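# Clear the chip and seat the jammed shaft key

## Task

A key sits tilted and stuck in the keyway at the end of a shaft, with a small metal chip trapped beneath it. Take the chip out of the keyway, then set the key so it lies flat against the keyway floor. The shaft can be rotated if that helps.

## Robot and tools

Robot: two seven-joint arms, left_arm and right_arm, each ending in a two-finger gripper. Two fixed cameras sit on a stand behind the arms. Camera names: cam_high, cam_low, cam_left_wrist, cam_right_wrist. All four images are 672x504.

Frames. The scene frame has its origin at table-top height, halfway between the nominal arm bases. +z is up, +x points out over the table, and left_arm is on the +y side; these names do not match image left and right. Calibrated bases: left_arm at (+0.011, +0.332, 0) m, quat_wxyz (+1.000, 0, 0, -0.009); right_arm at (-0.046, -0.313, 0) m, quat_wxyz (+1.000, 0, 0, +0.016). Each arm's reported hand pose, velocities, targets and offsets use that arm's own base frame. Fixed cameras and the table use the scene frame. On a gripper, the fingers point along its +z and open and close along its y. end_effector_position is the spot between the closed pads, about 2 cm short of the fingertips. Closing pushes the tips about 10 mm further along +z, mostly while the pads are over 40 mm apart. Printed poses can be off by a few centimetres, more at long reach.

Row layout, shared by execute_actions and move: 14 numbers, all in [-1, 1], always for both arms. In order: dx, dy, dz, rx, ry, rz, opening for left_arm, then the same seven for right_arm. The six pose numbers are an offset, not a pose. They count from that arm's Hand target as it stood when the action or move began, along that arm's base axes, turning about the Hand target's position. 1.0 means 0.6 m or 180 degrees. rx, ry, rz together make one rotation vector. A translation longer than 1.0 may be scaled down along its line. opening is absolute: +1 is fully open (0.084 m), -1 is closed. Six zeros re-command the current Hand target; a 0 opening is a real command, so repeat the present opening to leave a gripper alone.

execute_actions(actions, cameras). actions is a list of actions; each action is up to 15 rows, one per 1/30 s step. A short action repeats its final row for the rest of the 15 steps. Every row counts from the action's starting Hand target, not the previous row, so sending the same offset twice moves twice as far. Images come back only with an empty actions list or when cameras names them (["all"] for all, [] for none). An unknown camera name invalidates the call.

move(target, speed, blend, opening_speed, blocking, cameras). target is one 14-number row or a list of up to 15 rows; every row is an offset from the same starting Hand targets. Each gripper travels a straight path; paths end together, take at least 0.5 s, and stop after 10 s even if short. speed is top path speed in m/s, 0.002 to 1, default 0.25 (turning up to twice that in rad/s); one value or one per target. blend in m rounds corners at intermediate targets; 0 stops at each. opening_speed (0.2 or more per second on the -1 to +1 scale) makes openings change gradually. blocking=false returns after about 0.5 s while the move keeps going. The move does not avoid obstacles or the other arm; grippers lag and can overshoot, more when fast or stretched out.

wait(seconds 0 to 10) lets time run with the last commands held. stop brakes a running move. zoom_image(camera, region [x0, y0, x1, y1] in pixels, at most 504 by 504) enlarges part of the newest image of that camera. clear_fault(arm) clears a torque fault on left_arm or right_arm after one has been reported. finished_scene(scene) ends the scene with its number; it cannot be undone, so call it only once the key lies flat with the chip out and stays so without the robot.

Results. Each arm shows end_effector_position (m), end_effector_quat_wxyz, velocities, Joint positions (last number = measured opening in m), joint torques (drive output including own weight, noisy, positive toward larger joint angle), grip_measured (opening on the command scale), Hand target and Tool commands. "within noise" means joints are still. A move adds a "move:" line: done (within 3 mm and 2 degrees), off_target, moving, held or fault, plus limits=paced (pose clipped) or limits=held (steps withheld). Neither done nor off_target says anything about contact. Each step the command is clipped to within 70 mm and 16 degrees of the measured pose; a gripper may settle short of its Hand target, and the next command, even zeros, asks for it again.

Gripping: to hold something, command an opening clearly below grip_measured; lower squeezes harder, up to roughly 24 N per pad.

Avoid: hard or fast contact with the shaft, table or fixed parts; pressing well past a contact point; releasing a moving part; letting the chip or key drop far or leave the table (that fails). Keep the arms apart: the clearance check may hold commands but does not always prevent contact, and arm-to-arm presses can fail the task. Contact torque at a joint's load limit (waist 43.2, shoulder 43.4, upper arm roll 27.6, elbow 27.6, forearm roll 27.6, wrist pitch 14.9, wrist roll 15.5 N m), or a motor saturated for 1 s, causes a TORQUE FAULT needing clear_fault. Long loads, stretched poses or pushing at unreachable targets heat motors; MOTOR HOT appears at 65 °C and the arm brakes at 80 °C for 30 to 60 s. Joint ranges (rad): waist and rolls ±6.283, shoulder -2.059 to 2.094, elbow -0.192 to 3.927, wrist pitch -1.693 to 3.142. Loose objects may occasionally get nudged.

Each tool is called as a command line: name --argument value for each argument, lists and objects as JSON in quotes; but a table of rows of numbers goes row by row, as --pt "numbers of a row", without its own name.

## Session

execute_actions --actions '[]'

zoom_image --camera "cam_high" --region '[180, 200, 400, 380]'

Scene clock: 0.00 s.
left_arm: end_effector_position=(+0.5388, -0.4814, +0.3622) grip_measured=+1.00 end_effector_quat_wxyz=(+0.318, +0.813, -0.335, +0.355) | right_arm: end_effector_position=(+0.4331, -0.2382, +0.1471) grip_measured=+1.00 end_effector_quat_wxyz=(-0.002, +0.735, +0.678, -0.021)
Joint positions: left_arm=[-0.625 0.313 -0.074 1.504 -0.961 0.418 0.841 0.084] | right_arm=[-0.539 0.177 0.053 1.095 -0.059 0.935 -1.942 0.084]
Joint velocities: within noise
Joint torques (N m): no reading
Motor temperatures (°C): left_arm=[34 37 42 37 34 46 41] | right_arm=[34 35 40 37 39 46 36]
Hand target: left_arm +0.5388, -0.4814, +0.3622; +0.318, +0.813, -0.335, +0.355 | right_arm +0.4331, -0.2382, +0.1471; -0.002, +0.735, +0.678, -0.021
Tool commands: left_gripper/opening=+1.0 right_gripper/opening=+1.0

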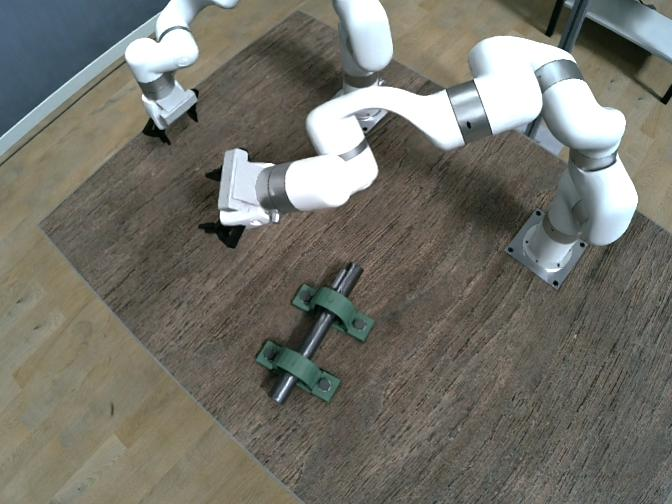

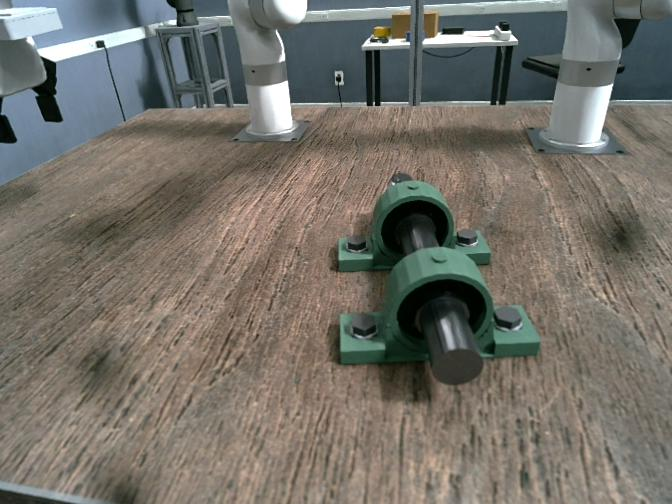

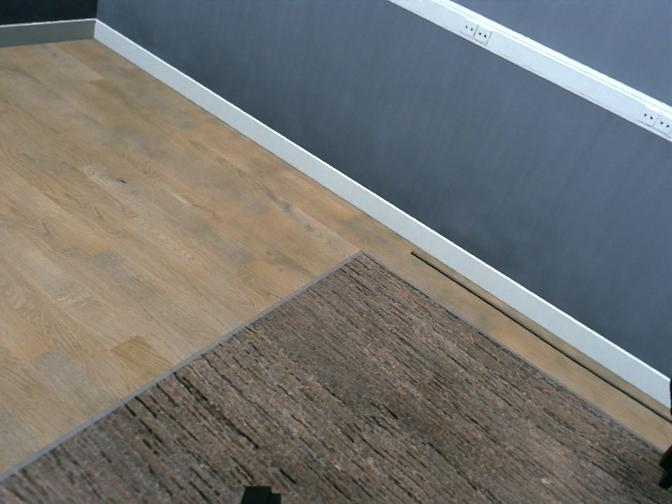

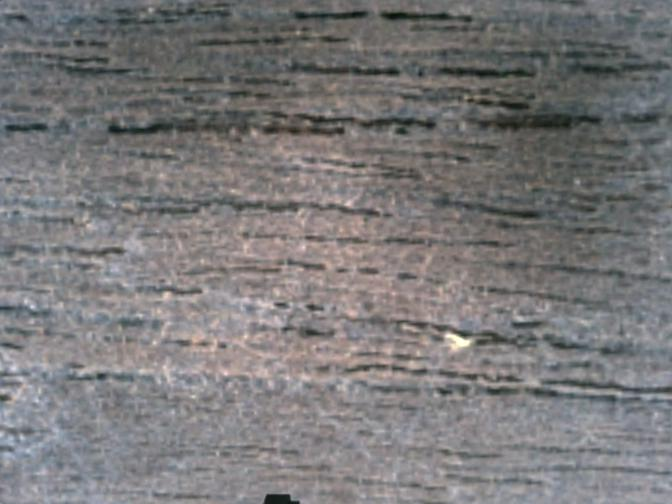

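Scaled by 2.291 from the camera's 672x504 image, which has a finer 960x720 frame.

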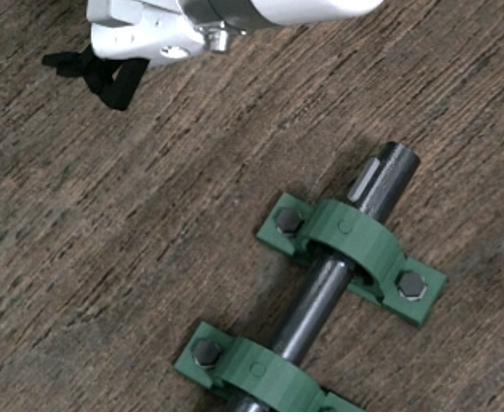

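move --target '[-0.2,0.75,0.05,0,0,0,-1, 0,0,0.1,0,0,0,1]' --speed 0.4 --cameras '["cam_high"]'

move --target '[0,0,0,0,0,0,-1, -0.059,0.877,0.0215,-0.0006,-0.0145,-0.437,-1]' --speed 0.4 --cameras '["cam_high","cam_right_wrist"]'

Scene clock: 2.57 s.
left_arm: end_effector_position=(+0.4187, -0.0315, +0.3923) grip_measured=-1.00 end_effector_quat_wxyz=(+0.318, +0.813, -0.335, +0.355) | right_arm: end_effector_position=(+0.4331, -0.2382, +0.2071) grip_measured=+1.00 end_effector_quat_wxyz=(-0.002, +0.735, +0.678, -0.021)
Joint positions: left_arm=[-0.158 -0.448 0.453 0.895 -0.845 1.224 1.327 0] | right_arm=[-0.539 0.108 0.054 1.188 -0.049 1.098 -1.953 0.084]
Joint torques (N m): left_arm=[3.93 -3.32 -1.81 20.88 1.05 0.25 3.34] | right_arm=[-6.07 -18.24 2.73 16.09 1.94 0.02 -1.79]
Hand target: left_arm +0.4188, -0.0314, +0.3922; +0.318, +0.813, -0.335, +0.355 | right_arm +0.4331, -0.2382, +0.2071; -0.002, +0.735, +0.678, -0.021
Off the commanded pose: left_arm 0.000 m, 0 deg | right_arm 0.000 m, 0 deg.
move: done; limits=paced
Images, in order (width x height): cam_high 672x504.

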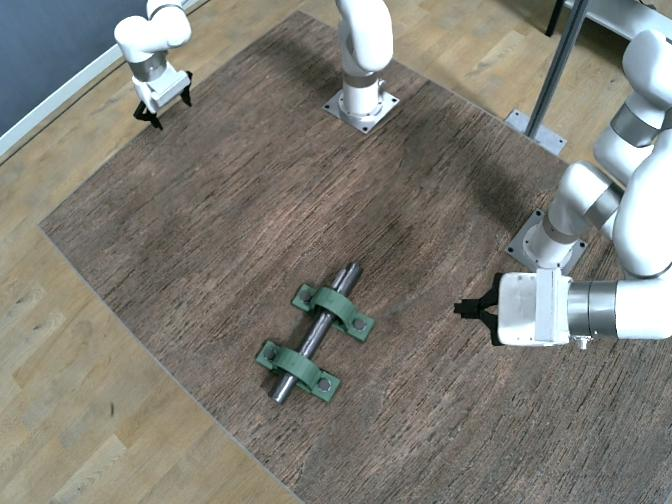

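Scene clock: 5.23 s.
left_arm: end_effector_position=(+0.4188, -0.0314, +0.3922) grip_measured=-1.00 end_effector_quat_wxyz=(+0.318, +0.813, -0.335, +0.355) | right_arm: end_effector_position=(+0.3977, +0.2879, +0.2200) grip_measured=-1.00 end_effector_quat_wxyz=(+0.001, +0.998, +0.059, +0.000)
Joint positions: left_arm=[-0.158 -0.447 0.453 0.895 -0.845 1.224 1.327 0] | right_arm=[-0.058 0.097 0.709 1.182 -0.072 1.11 0.563 0]
Joint torques (N m): left_arm=[3.41 -2.31 -2.36 21.53 0.23 0.34 3.34] | right_arm=[6.15 -8.11 3.7 16.66 -0.92 -0.32 1.53]
Hand target: left_arm +0.4188, -0.0314, +0.3922; +0.318, +0.813, -0.335, +0.355 | right_arm +0.3977, +0.2880, +0.2200; +0.001, +0.998, +0.059, +0.000
Off the commanded pose: left_arm 0.000 m, 0 deg | right_arm 0.000 m, 0 deg.
move: done
Images, in order (width x height): cam_high 672x504, cam_right_wrist 672x504.

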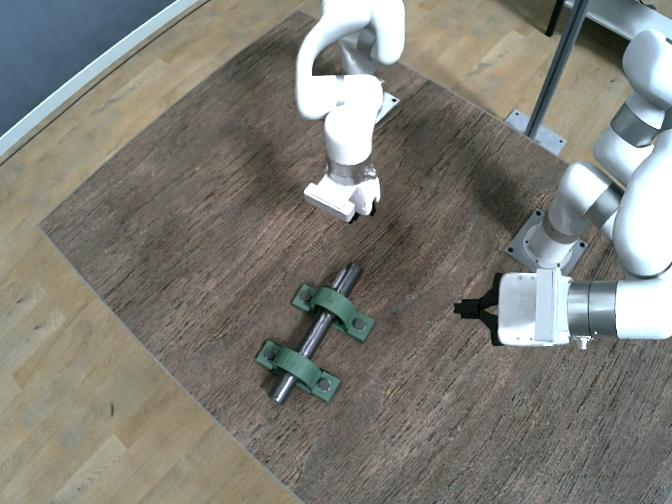

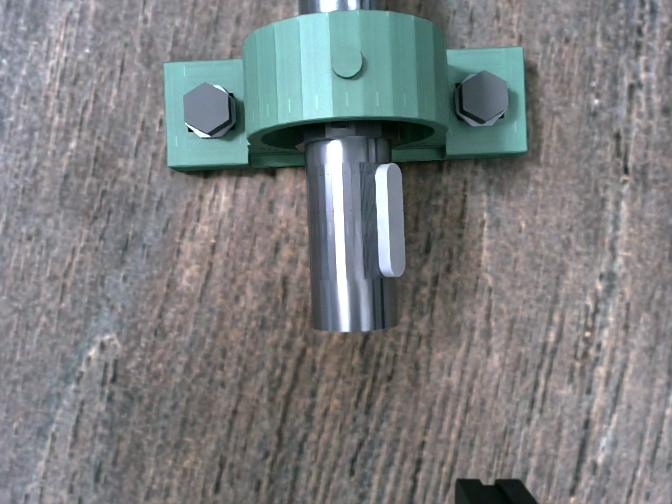

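move --target '[-0.1555,-0.3117,-0.37,-0.0963,0.3065,0.1518,-1, 0.0378,-0.0878,-0.2235,0.2365,0.0336,0.0148,-1]' --speed 0.25 --cameras '["all"]'

zoom_image --camera "cam_left_wrist" --region '[240, 100, 440, 400]'

zoom_image --camera "cam_right_wrist" --region '[240, 100, 440, 400]'

Scene clock: 9.23 s.
left_arm: end_effector_position=(+0.3254, -0.2184, +0.1702) grip_measured=-1.00 end_effector_quat_wxyz=(+0.459, +0.882, +0.096, +0.050) | right_arm: end_effector_position=(+0.4204, +0.2353, +0.0859) grip_measured=-1.00 end_effector_quat_wxyz=(-0.365, +0.927, +0.077, -0.030)
Joint positions: left_arm=[-0.309 -0.339 0.063 0.374 -1.422 0.814 0.653 0] | right_arm=[-0.373 0.339 0.643 0.893 0.855 0.759 -0.608 0]
Joint torques (N m): left_arm=[-4.07 -3.88 -2.56 18.45 -1.69 -0.75 3.21] | right_arm=[-6.36 -9.85 5.94 13.57 1.86 1.12 -1.78]
Hand target: left_arm +0.3255, -0.2184, +0.1702; +0.459, +0.882, +0.096, +0.050 | right_arm +0.4203, +0.2353, +0.0859; -0.365, +0.927, +0.077, -0.030
Off the commanded pose: left_arm 0.000 m, 0 deg | right_arm 0.000 m, 0 deg.
move: done

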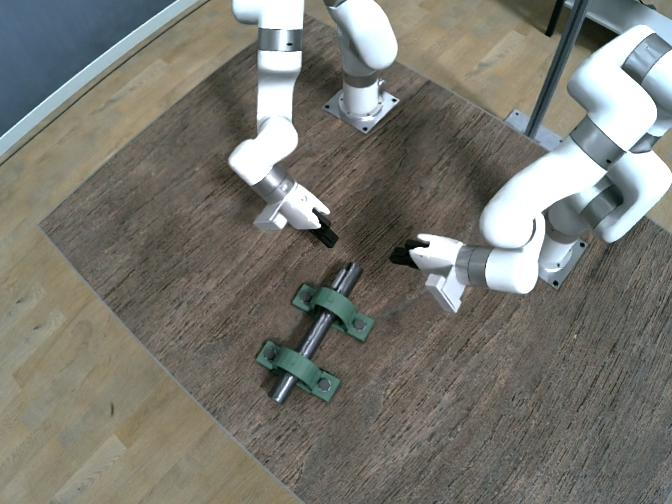

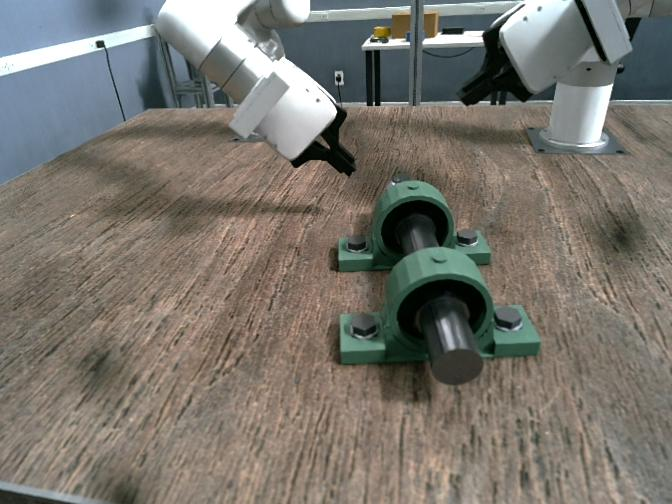

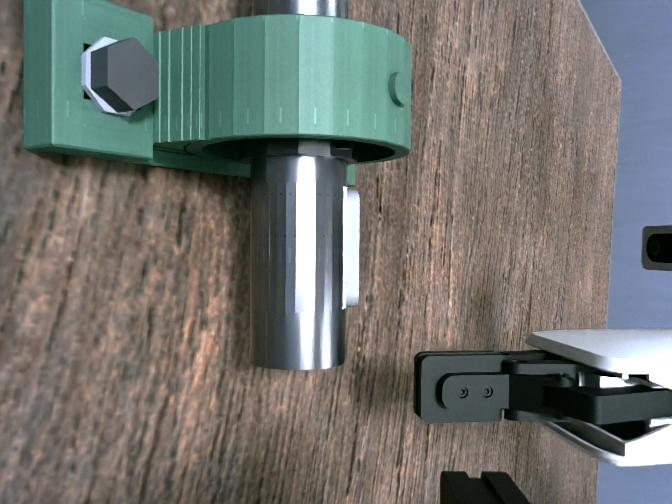

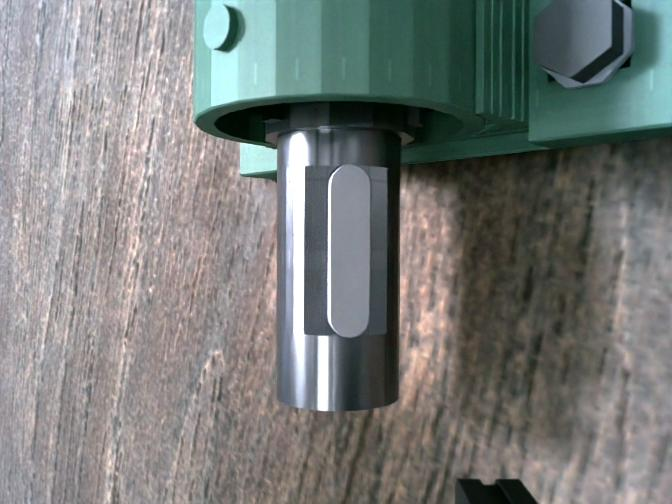

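Scaled by 1.680 from the camera's 672x504 image, which has a finer 960x720 frame.

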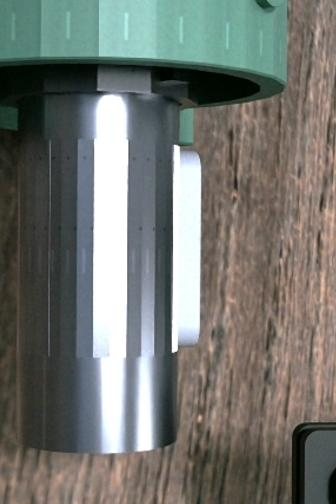

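Scaled by 1.680 from the camera's 672x504 image, which has a finer 960x720 frame.

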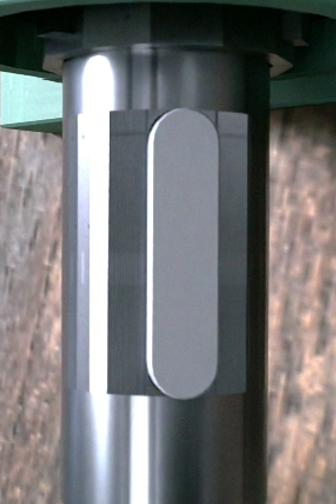

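zoom_image --camera "cam_left_wrist" --region '[290, 160, 390, 330]'

Scaled by 2.965 from the camera's 672x504 image, which has a finer 960x720 frame.

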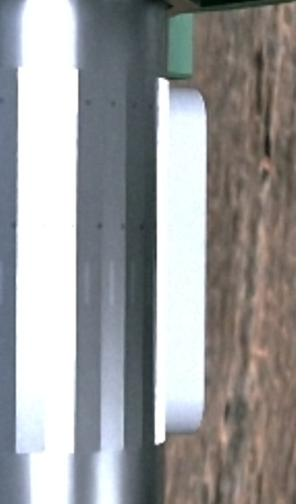

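move --pt "0 0 0 0 0 0 -1 0.0458 0.0697 -0.0008 0.0384 0.0064 0 -1" --pt "0 0 0 0 0 0 -1 0.0433 0.0842 -0.0132 0.0384 0.0064 0 -1" --speed '[0.15,0.04]' --cameras '["cam_left_wrist","cam_right_wrist"]'

zoom_image --camera "cam_left_wrist" --region '[290, 160, 390, 330]'

Scene clock: 11.30 s.
left_arm: end_effector_position=(+0.3255, -0.2184, +0.1702) grip_measured=-1.00 end_effector_quat_wxyz=(+0.459, +0.882, +0.096, +0.050) | right_arm: end_effector_position=(+0.4463, +0.2857, +0.0780) grip_measured=-1.00 end_effector_quat_wxyz=(-0.421, +0.903, +0.075, -0.035)
Joint positions: left_arm=[-0.309 -0.339 0.063 0.374 -1.422 0.814 0.653 0] | right_arm=[-0.321 0.525 0.665 1.035 0.901 0.731 -0.633 0]
Joint torques (N m): left_arm=[-4.1 -2.98 -2.59 18.1 -1.76 -0.79 3.28] | right_arm=[7 -11.64 8.23 12.97 1.72 -2.27 -1.73]
Motor temperatures (°C): left_arm=[34 37 42 42 34 46 41] | right_arm=[34 36 41 40 39 46 36]
Hand target: left_arm +0.3255, -0.2184, +0.1702; +0.459, +0.882, +0.096, +0.050 | right_arm +0.4463, +0.2858, +0.0780; -0.421, +0.903, +0.075, -0.035
Off the commanded pose: left_arm 0.000 m, 0 deg | right_arm 0.000 m, 0 deg.
move: done
Images, in order (width x height): cam_left_wrist 672x504, cam_right_wrist 672x504.

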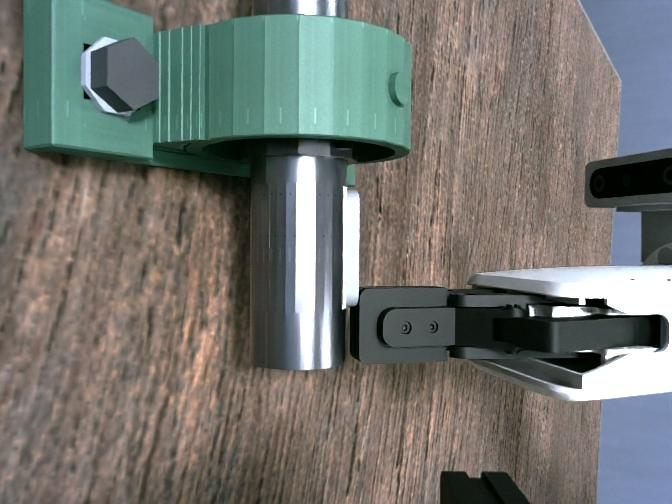

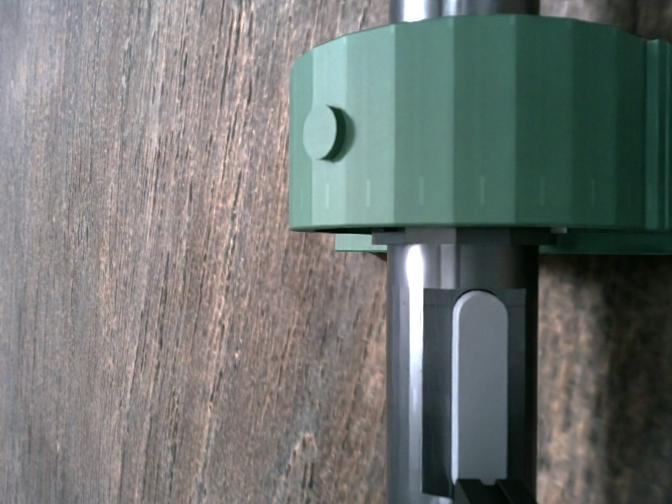

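Scaled by 2.965 from the camera's 672x504 image, which has a finer 960x720 frame.

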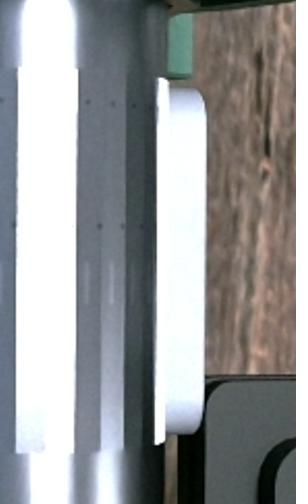

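move --pt "0 0 0 0 0 0 -1 -0.0006 0.0038 -0.0032 0 0 0 -1" --speed 0.01 --cameras '["cam_left_wrist"]'

zoom_image --camera "cam_left_wrist" --region '[290, 160, 390, 330]'

Scene clock: 12.13 s.
left_arm: end_effector_position=(+0.3255, -0.2184, +0.1702) grip_measured=-1.00 end_effector_quat_wxyz=(+0.459, +0.882, +0.096, +0.050) | right_arm: end_effector_position=(+0.4461, +0.2878, +0.0762) grip_measured=-1.00 end_effector_quat_wxyz=(-0.421, +0.903, +0.075, -0.035)
Joint positions: left_arm=[-0.309 -0.339 0.063 0.374 -1.422 0.814 0.653 0] | right_arm=[-0.316 0.532 0.666 1.036 0.903 0.724 -0.634 0]
Joint torques (N m): left_arm=[-4.07 -2.92 -2.56 18.17 -1.55 -0.88 3.34] | right_arm=[31.5 -3.36 17.18 7.97 2.45 -1.35 -1.38]
Hand target: left_arm +0.3255, -0.2184, +0.1702; +0.459, +0.882, +0.096, +0.050 | right_arm +0.4460, +0.2881, +0.0760; -0.421, +0.903, +0.075, -0.035
Off the commanded pose: left_arm 0.000 m, 0 deg | right_arm 0.000 m, 0 deg.
move: done
Images, in order (width x height): cam_left_wrist 672x504.

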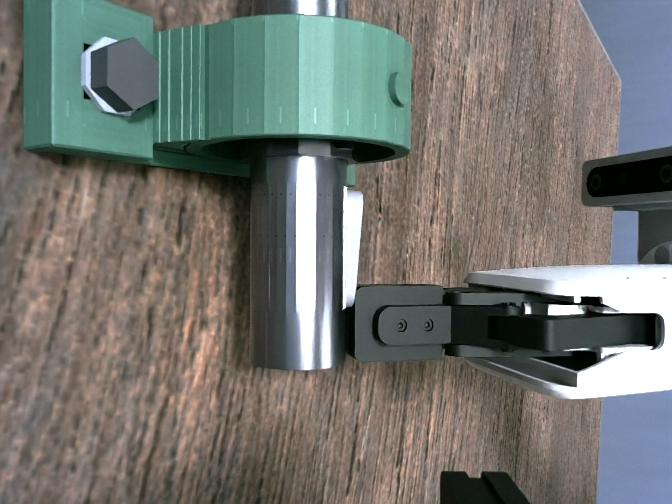

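Scaled by 2.965 from the camera's 672x504 image, which has a finer 960x720 frame.

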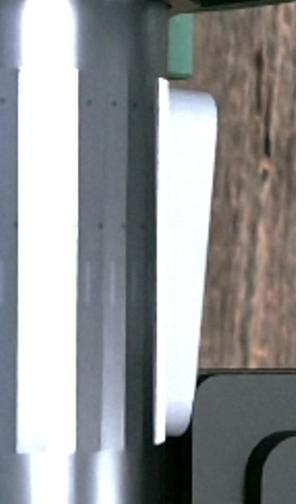

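move --pt "0 0 0 0 0 0 -1 0.0042 -0.0252 0.0215 0 0 0 -1" --pt "0 0 0 0 0 0 -1 0.0642 -0.0097 0.0213 0.0021 -0.0123 -0.0149 -0.5" --speed '[0.05,0.08]' --cameras '["cam_left_wrist","cam_right_wrist"]'

zoom_image --camera "cam_right_wrist" --region '[370, 380, 580, 504]'

Scene clock: 15.23 s.
left_arm: end_effector_position=(+0.3255, -0.2184, +0.1702) grip_measured=-1.00 end_effector_quat_wxyz=(+0.459, +0.882, +0.096, +0.050) | right_arm: end_effector_position=(+0.4845, +0.2823, +0.0888) grip_measured=-0.52 end_effector_quat_wxyz=(-0.423, +0.904, +0.062, -0.007)
Joint positions: left_arm=[-0.309 -0.339 0.063 0.374 -1.422 0.814 0.653 0] | right_arm=[-0.311 0.559 0.648 1.12 0.887 0.717 -0.608 0.021]
Joint torques (N m): left_arm=[-3.86 -3.31 -2.1 17.37 -1.26 -0.9 3.24] | right_arm=[6.57 -12.82 2.65 13.45 -0.98 -1.96 1.33]
Hand target: left_arm +0.3255, -0.2184, +0.1702; +0.459, +0.882, +0.096, +0.050 | right_arm +0.4845, +0.2823, +0.0888; -0.423, +0.904, +0.062, -0.007
Off the commanded pose: left_arm 0.000 m, 0 deg | right_arm 0.000 m, 0 deg.
move: done
Images, in order (width x height): cam_left_wrist 672x504, cam_right_wrist 672x504.

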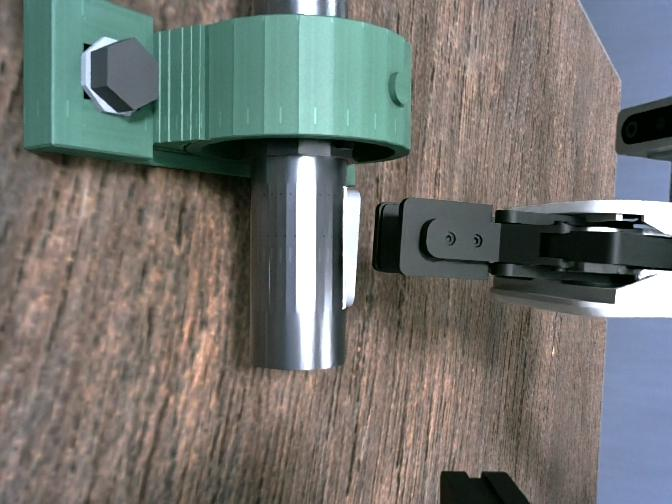

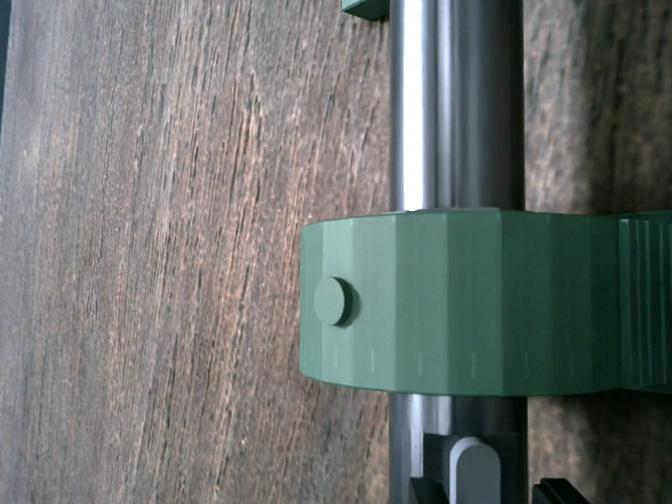

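Scaled by 2.400 from the camera's 672x504 image, which has a finer 960x720 frame.

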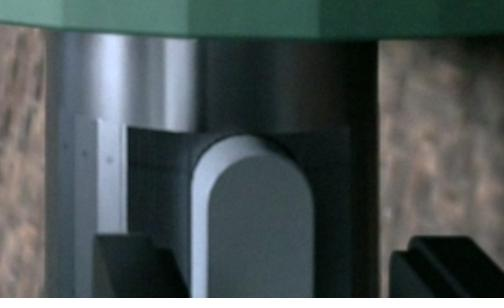

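move --pt "0 0 0 0 0 0 -1 -0.0035 0.0213 -0.0183 0 0 0 -0.57" --speed '[0.05]' --cameras '["cam_left_wrist","cam_right_wrist"]'

zoom_image --camera "cam_right_wrist" --region '[370, 380, 580, 504]'

zoom_image --camera "cam_left_wrist" --region '[290, 160, 390, 330]'

Scene clock: 16.47 s.
left_arm: end_effector_position=(+0.3255, -0.2184, +0.1702) grip_measured=-1.00 end_effector_quat_wxyz=(+0.459, +0.882, +0.096, +0.050) | right_arm: end_effector_position=(+0.4824, +0.2950, +0.0779) grip_measured=-0.59 end_effector_quat_wxyz=(-0.423, +0.904, +0.062, -0.007)
Joint positions: left_arm=[-0.309 -0.339 0.063 0.374 -1.422 0.814 0.653 0] | right_arm=[-0.285 0.593 0.653 1.126 0.897 0.676 -0.616 0.018]
Joint torques (N m): left_arm=[-3.62 -2.82 -2.52 17.29 -1.41 -0.71 3.34] | right_arm=[5.9 -12.99 8.94 13.38 1.69 -2.31 -1.71]
Hand target: left_arm +0.3255, -0.2184, +0.1702; +0.459, +0.882, +0.096, +0.050 | right_arm +0.4824, +0.2950, +0.0778; -0.423, +0.904, +0.062, -0.007
Off the commanded pose: left_arm 0.000 m, 0 deg | right_arm 0.000 m, 0 deg.
move: done
Images, in order (width x height): cam_left_wrist 672x504, cam_right_wrist 672x504.

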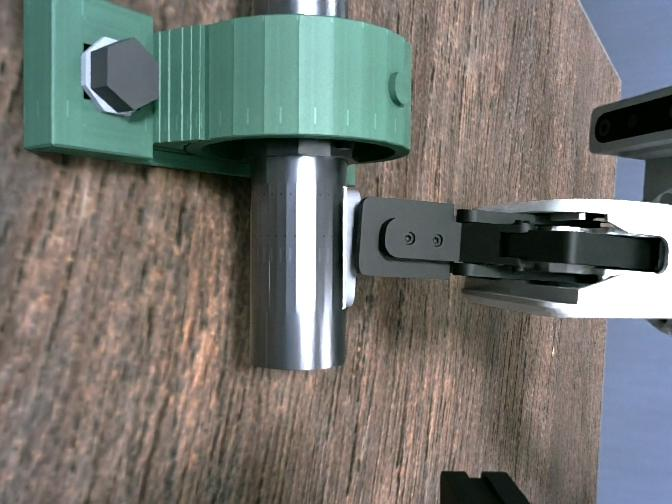

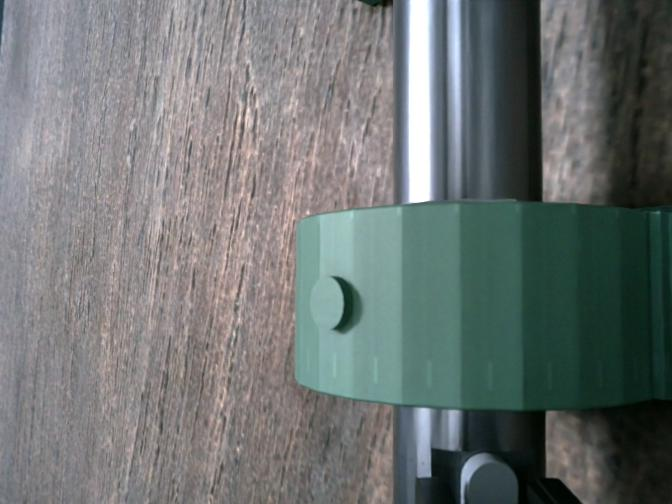

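Scaled by 2.400 from the camera's 672x504 image, which has a finer 960x720 frame.

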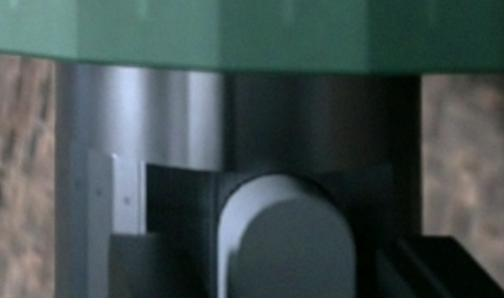

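Scaled by 2.965 from the camera's 672x504 image, which has a finer 960x720 frame.

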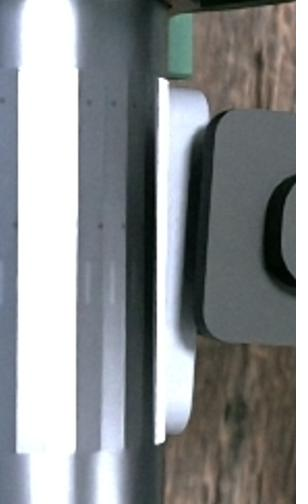

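move --pt "0 0 0 0 0 0 -1 -0.0009 0.0057 -0.0048 0 0 0 -0.57" --speed '[0.02]' --cameras '["cam_left_wrist","cam_right_wrist"]'

zoom_image --camera "cam_left_wrist" --region '[290, 160, 390, 330]'

Scene clock: 17.47 s.
left_arm: end_effector_position=(+0.3255, -0.2184, +0.1702) grip_measured=-1.00 end_effector_quat_wxyz=(+0.459, +0.882, +0.096, +0.050) | right_arm: end_effector_position=(+0.4819, +0.2984, +0.0750) grip_measured=-0.59 end_effector_quat_wxyz=(-0.423, +0.904, +0.062, -0.007)
Joint positions: left_arm=[-0.309 -0.339 0.063 0.374 -1.422 0.814 0.653 0] | right_arm=[-0.278 0.602 0.655 1.128 0.9 0.665 -0.618 0.018]
Joint torques (N m): left_arm=[-3.61 -2.8 -2.1 17.33 -1.35 -0.71 3.34] | right_arm=[6.79 -12.37 8.82 12.93 1.78 -1.87 -1.63]
Hand target: left_arm +0.3255, -0.2184, +0.1702; +0.459, +0.882, +0.096, +0.050 | right_arm +0.4818, +0.2985, +0.0750; -0.423, +0.904, +0.062, -0.007
Off the commanded pose: left_arm 0.000 m, 0 deg | right_arm 0.000 m, 0 deg.
move: done
Images, in order (width x height): cam_left_wrist 672x504, cam_right_wrist 672x504.

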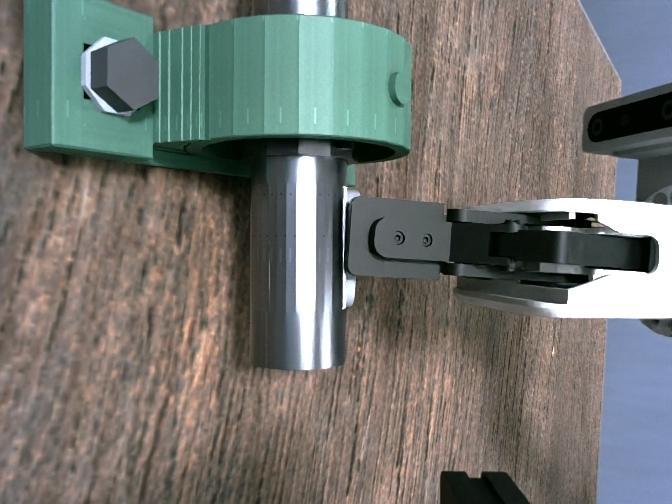

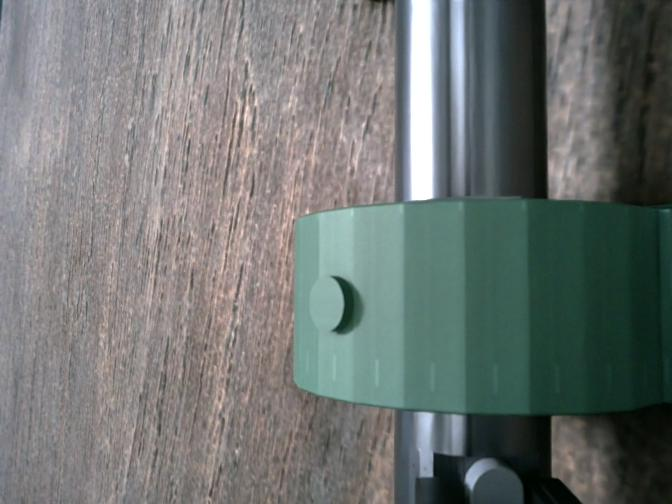

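Scaled by 2.965 from the camera's 672x504 image, which has a finer 960x720 frame.

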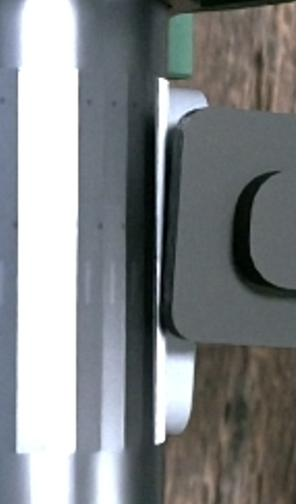

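move --pt "0 0 0 0 0 0 -1 0 0 0 0 0 0 -1" --opening_speed 0.6 --cameras '["cam_right_wrist"]'

move --pt "0 0 0 0 0 0 -1 0.0008 -0.005 0.0043 0.0015 -0.0088 -0.0107 -1" --speed '[0.02]' --cameras '["cam_left_wrist"]'

zoom_image --camera "cam_left_wrist" --region '[290, 160, 390, 330]'

Scene clock: 18.53 s.
left_arm: end_effector_position=(+0.3255, -0.2184, +0.1702) grip_measured=-1.00 end_effector_quat_wxyz=(+0.459, +0.882, +0.096, +0.050) | right_arm: end_effector_position=(+0.4819, +0.2984, +0.0749) grip_measured=-0.68 end_effector_quat_wxyz=(-0.423, +0.904, +0.062, -0.007)
Joint positions: left_arm=[-0.309 -0.339 0.063 0.374 -1.422 0.814 0.653 0] | right_arm=[-0.278 0.602 0.655 1.128 0.9 0.665 -0.618 0.014]
Joint torques (N m): left_arm=[-3.96 -2.75 -2.07 17.02 -1.81 -0.79 3.29] | right_arm=[5.49 -15.45 13.32 11.82 0.03 2.53 -1.1]
Hand target: left_arm +0.3255, -0.2184, +0.1702; +0.459, +0.882, +0.096, +0.050 | right_arm +0.4818, +0.2985, +0.0750; -0.423, +0.904, +0.062, -0.007
Off the commanded pose: left_arm 0.000 m, 0 deg | right_arm 0.000 m, 0 deg.
move: done
Images, in order (width x height): cam_right_wrist 672x504.

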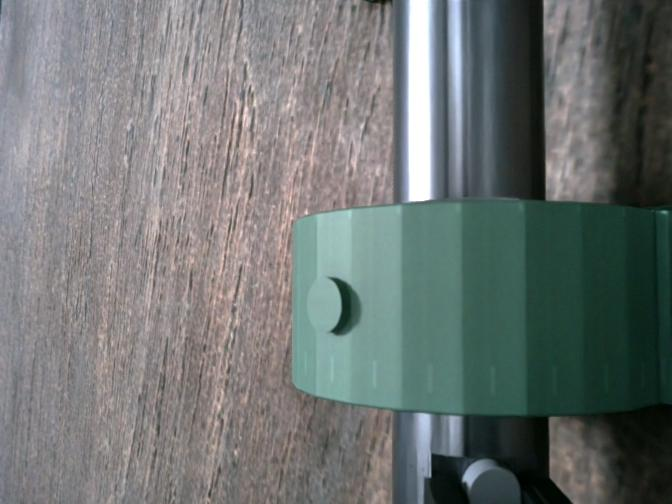

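Scene clock: 20.03 s.
left_arm: end_effector_position=(+0.3255, -0.2184, +0.1702) grip_measured=-1.00 end_effector_quat_wxyz=(+0.459, +0.882, +0.096, +0.050) | right_arm: end_effector_position=(+0.4823, +0.2955, +0.0775) grip_measured=-0.74 end_effector_quat_wxyz=(-0.424, +0.904, +0.053, +0.012)
Joint positions: left_arm=[-0.309 -0.339 0.063 0.374 -1.422 0.814 0.653 0] | right_arm=[-0.301 0.581 0.68 1.092 0.957 0.62 -0.663 0.012]
Joint torques (N m): left_arm=[-3.25 -2.9 -1.97 17.2 -1.35 -0.75 3.43] | right_arm=[-5.93 -21.04 10.57 9.56 2.21 -1.47 -1.31]
Hand target: left_arm +0.3255, -0.2184, +0.1702; +0.459, +0.882, +0.096, +0.050 | right_arm +0.4823, +0.2955, +0.0775; -0.424, +0.904, +0.053, +0.013
Off the commanded pose: left_arm 0.000 m, 0 deg | right_arm 0.000 m, 0 deg.
move: done
Images, in order (width x height): cam_left_wrist 672x504.

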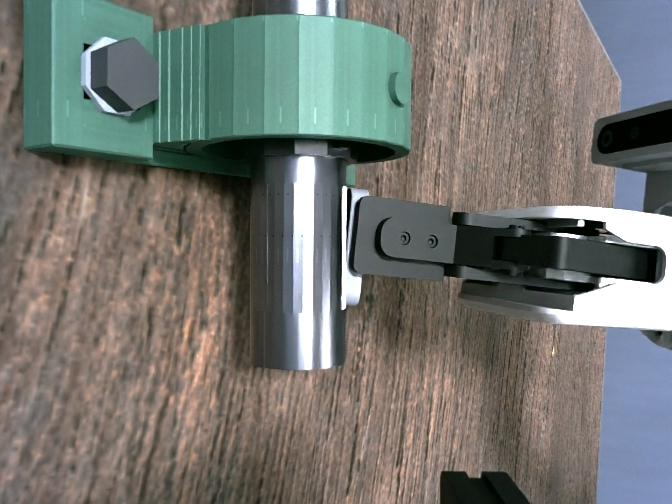

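Scaled by 2.965 from the camera's 672x504 image, which has a finer 960x720 frame.

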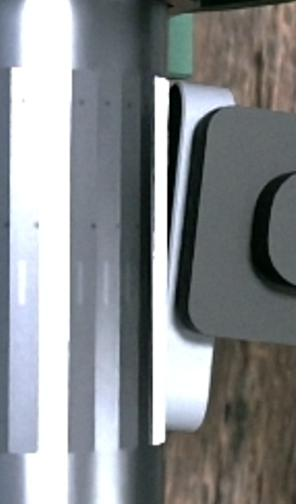

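move --pt "0 0 0 0 0 0 -1 0.0019 -0.0114 0.0097 0 0 0 -1" --speed '[0.03]' --cameras '["cam_left_wrist","cam_right_wrist"]'

zoom_image --camera "cam_left_wrist" --region '[290, 160, 390, 330]'

zoom_image --camera "cam_right_wrist" --region '[370, 380, 580, 504]'

Scene clock: 20.97 s.
left_arm: end_effector_position=(+0.3255, -0.2184, +0.1702) grip_measured=-1.00 end_effector_quat_wxyz=(+0.459, +0.882, +0.096, +0.050) | right_arm: end_effector_position=(+0.4835, +0.2887, +0.0833) grip_measured=-0.74 end_effector_quat_wxyz=(-0.424, +0.904, +0.053, +0.013)
Joint positions: left_arm=[-0.309 -0.339 0.063 0.374 -1.422 0.814 0.653 0] | right_arm=[-0.315 0.562 0.678 1.088 0.951 0.642 -0.658 0.012]
Joint torques (N m): left_arm=[-3.97 -3.25 -2.24 16.87 -1.18 -0.73 3.32] | right_arm=[-5.98 -19.9 3 7.84 -1.39 1.56 1.51]
Hand target: left_arm +0.3255, -0.2184, +0.1702; +0.459, +0.882, +0.096, +0.050 | right_arm +0.4835, +0.2886, +0.0834; -0.424, +0.904, +0.053, +0.013
Off the commanded pose: left_arm 0.000 m, 0 deg | right_arm 0.000 m, 0 deg.
move: done
Images, in order (width x height): cam_left_wrist 672x504, cam_right_wrist 672x504.

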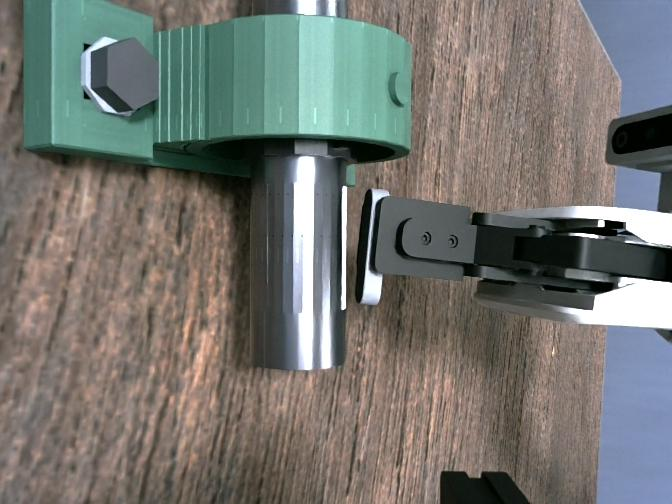

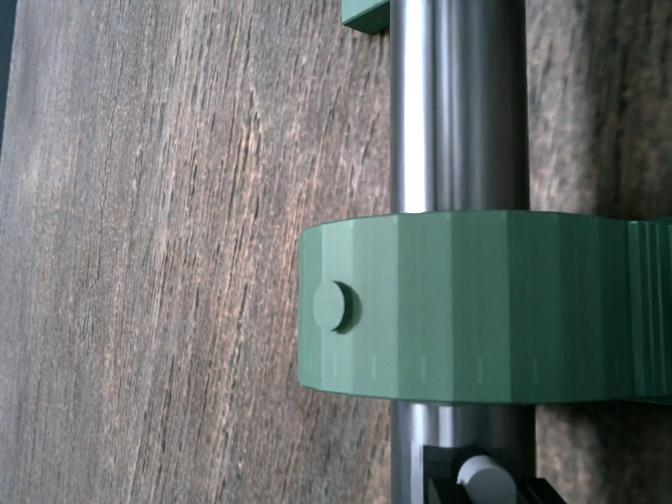

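Scaled by 2.965 from the camera's 672x504 image, which has a finer 960x720 frame.

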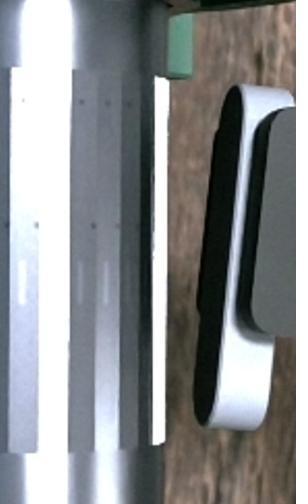

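Scaled by 2.400 from the camera's 672x504 image, which has a finer 960x720 frame.

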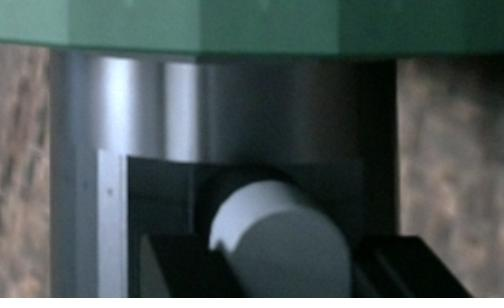

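move --pt "0 0 0 0 0 0 -1 0.0084 -0.05 0.043 0 0 0 -1" --pt "0 0 0 0 0 0 -1 -0.12 -0.3 0.3 0 0 0 -1" --speed '[0.15,0.25]' --blend '[0.01,0]' --cameras '["cam_right_wrist"]'

move --target '[0.0537,-0.0267,-0.146,-0.0543,-0.0119,0,0.15, 0,0,0,0,0,0,-1]' --speed '[0.12]' --cameras '["all"]'

Scene clock: 23.53 s.
left_arm: end_effector_position=(+0.3255, -0.2184, +0.1702) grip_measured=-1.00 end_effector_quat_wxyz=(+0.459, +0.882, +0.096, +0.050) | right_arm: end_effector_position=(+0.4115, +0.1087, +0.2634) grip_measured=-0.74 end_effector_quat_wxyz=(-0.424, +0.904, +0.053, +0.013)
Joint positions: left_arm=[-0.309 -0.339 0.063 0.374 -1.422 0.814 0.653 0] | right_arm=[-0.719 -0.115 0.523 0.937 0.916 1.416 -0.658 0.012]
Joint torques (N m): left_arm=[-3.64 -2.61 -1.64 16.26 -1.59 -0.91 3.28] | right_arm=[-6.81 -11.98 -4.06 10.39 -0.24 1.09 -1.82]
Hand target: left_arm +0.3255, -0.2184, +0.1702; +0.459, +0.882, +0.096, +0.050 | right_arm +0.4115, +0.1086, +0.2634; -0.424, +0.904, +0.053, +0.013
Off the commanded pose: left_arm 0.000 m, 0 deg | right_arm 0.000 m, 0 deg.
move: done
Images, in order (width x height): cam_right_wrist 672x504.

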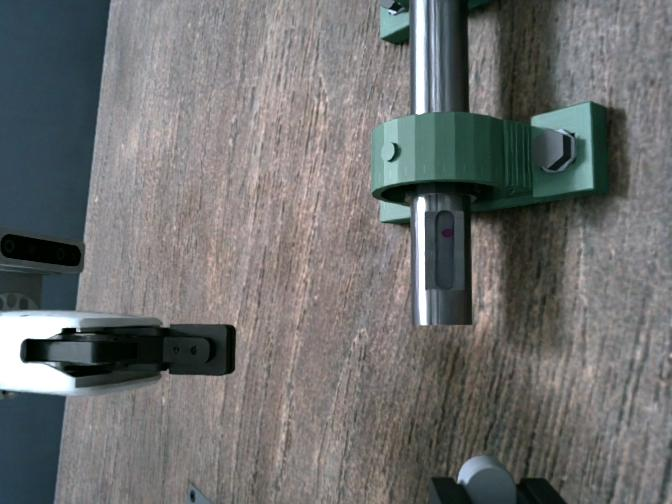

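Scene clock: 25.00 s.
left_arm: end_effector_position=(+0.3577, -0.2344, +0.0826) grip_measured=+0.14 end_effector_quat_wxyz=(+0.534, +0.839, +0.091, +0.058) | right_arm: end_effector_position=(+0.4115, +0.1086, +0.2634) grip_measured=-0.74 end_effector_quat_wxyz=(-0.424, +0.904, +0.053, +0.013)
Joint positions: left_arm=[-0.29 0.166 0.128 0.518 -1.774 1.051 1.182 0.05] | right_arm=[-0.719 -0.115 0.523 0.937 0.916 1.417 -0.658 0.012]
Joint torques (N m): left_arm=[4.35 -7.74 2.62 13.64 -1.73 1.54 3.41] | right_arm=[-6.44 -12.49 -4.26 10.25 -0.02 1.43 -1.76]
Hand target: left_arm +0.3577, -0.2345, +0.0826; +0.534, +0.839, +0.091, +0.058 | right_arm +0.4115, +0.1086, +0.2634; -0.424, +0.904, +0.053, +0.013
Off the commanded pose: left_arm 0.000 m, 0 deg | right_arm 0.000 m, 0 deg.
move: done

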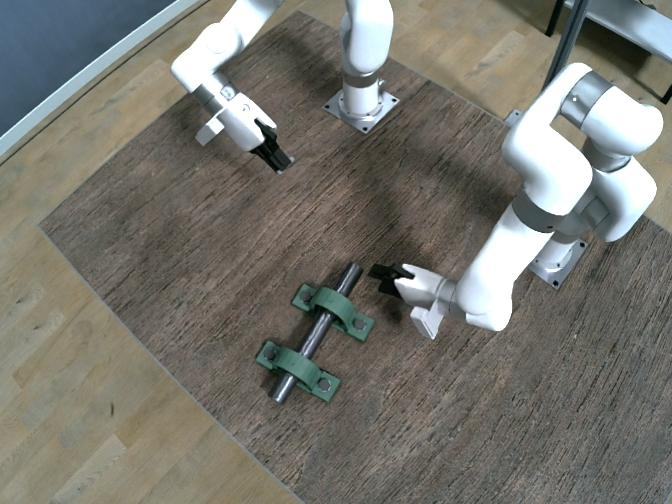

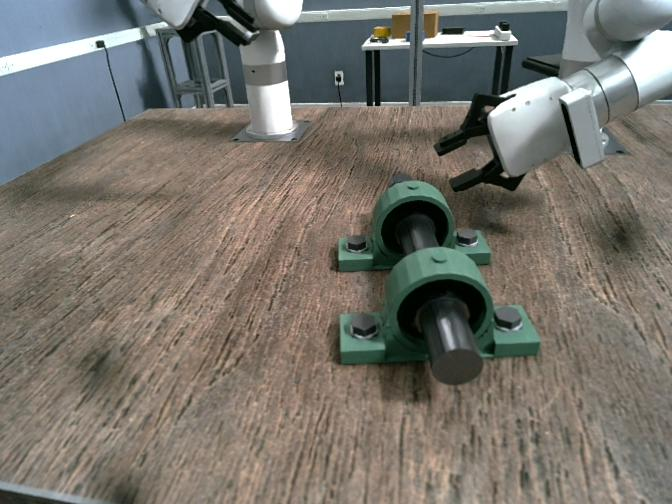

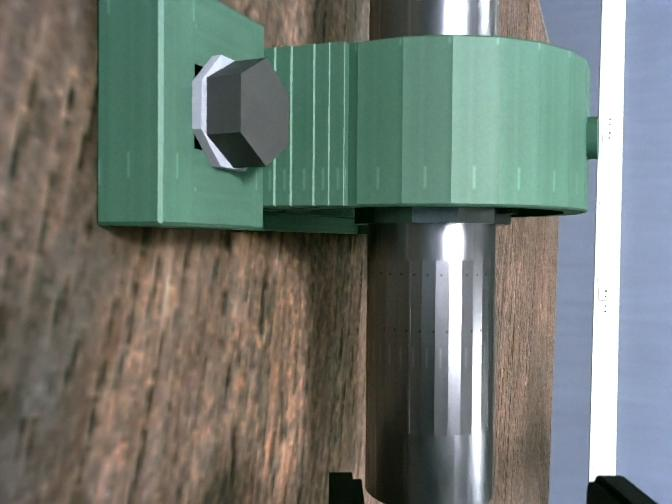

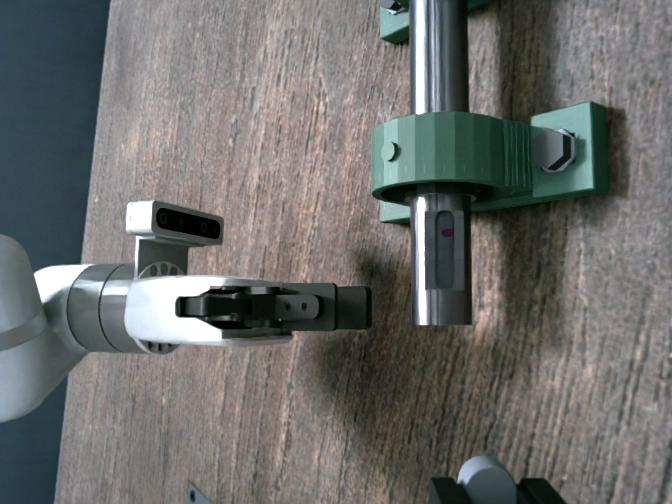

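move --pt "0.0288 -0.0837 -0.044 0 0 0 0.15 0 0 0 0 0 0 -1" --pt "0.0288 -0.0837 -0.044 0 0 0 -0.5 0 0 0 0 0 0 -1" --speed '[0.1]' --opening_speed 0.8 --cameras '["cam_left_wrist","cam_right_wrist"]'

speed must be one number or one for each of the 2 targets, got a list of 1; nothing of the call was run

move --pt "0.0288 -0.0837 -0.044 0 0 0 0.15 0 0 0 0 0 0 -1" --pt "0.0288 -0.0837 -0.044 0 0 0 -0.5 0 0 0 0 0 0 -1" --speed 0.1 --opening_speed 0.8 --cameras '["cam_left_wrist","cam_right_wrist"]'

Scene clock: 28.00 s.
left_arm: end_effector_position=(+0.3750, -0.2847, +0.0562) grip_measured=-0.12 end_effector_quat_wxyz=(+0.534, +0.839, +0.091, +0.058) | right_arm: end_effector_position=(+0.4115, +0.1086, +0.2634) grip_measured=-0.74 end_effector_quat_wxyz=(-0.424, +0.904, +0.053, +0.013)
Joint positions: left_arm=[-0.361 0.321 0.056 0.639 -1.936 1.011 1.234 0.039] | right_arm=[-0.719 -0.115 0.523 0.937 0.916 1.417 -0.658 0.012]
Joint torques (N m): left_arm=[-3.5 -10.87 4.98 2.24 -0.5 -4.68 3.02] | right_arm=[-6.18 -12.75 -4.16 10.44 0.06 1.41 -1.79]
Hand target: left_arm +0.3750, -0.2847, +0.0562; +0.534, +0.839, +0.091, +0.058 | right_arm +0.4115, +0.1086, +0.2634; -0.424, +0.904, +0.053, +0.013
Off the commanded pose: left_arm 0.000 m, 0 deg | right_arm 0.000 m, 0 deg.
move: done
Images, in order (width x height): cam_left_wrist 672x504, cam_right_wrist 672x504.

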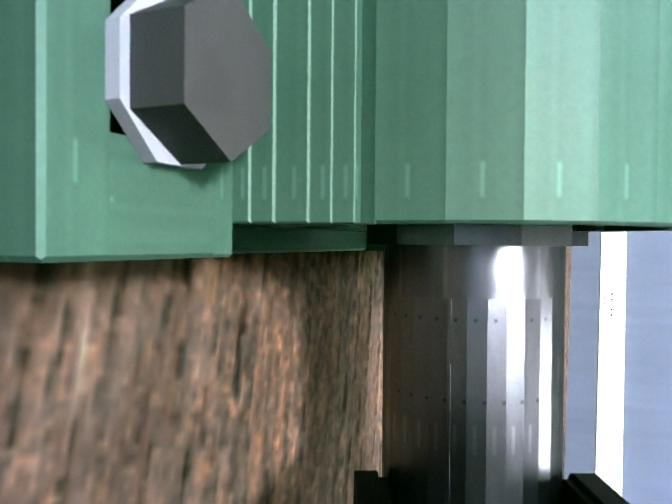

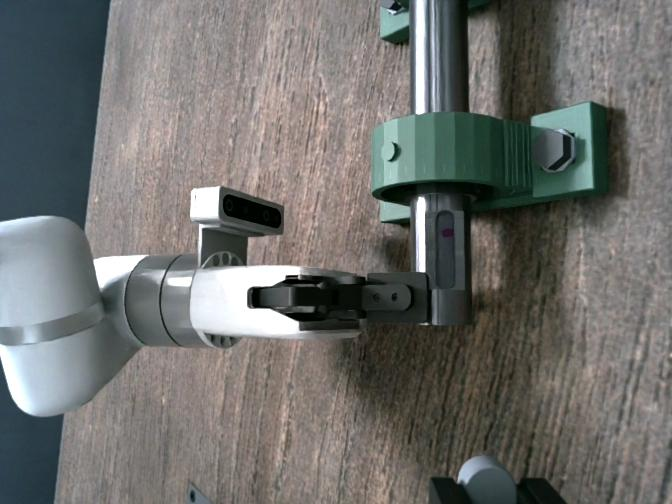

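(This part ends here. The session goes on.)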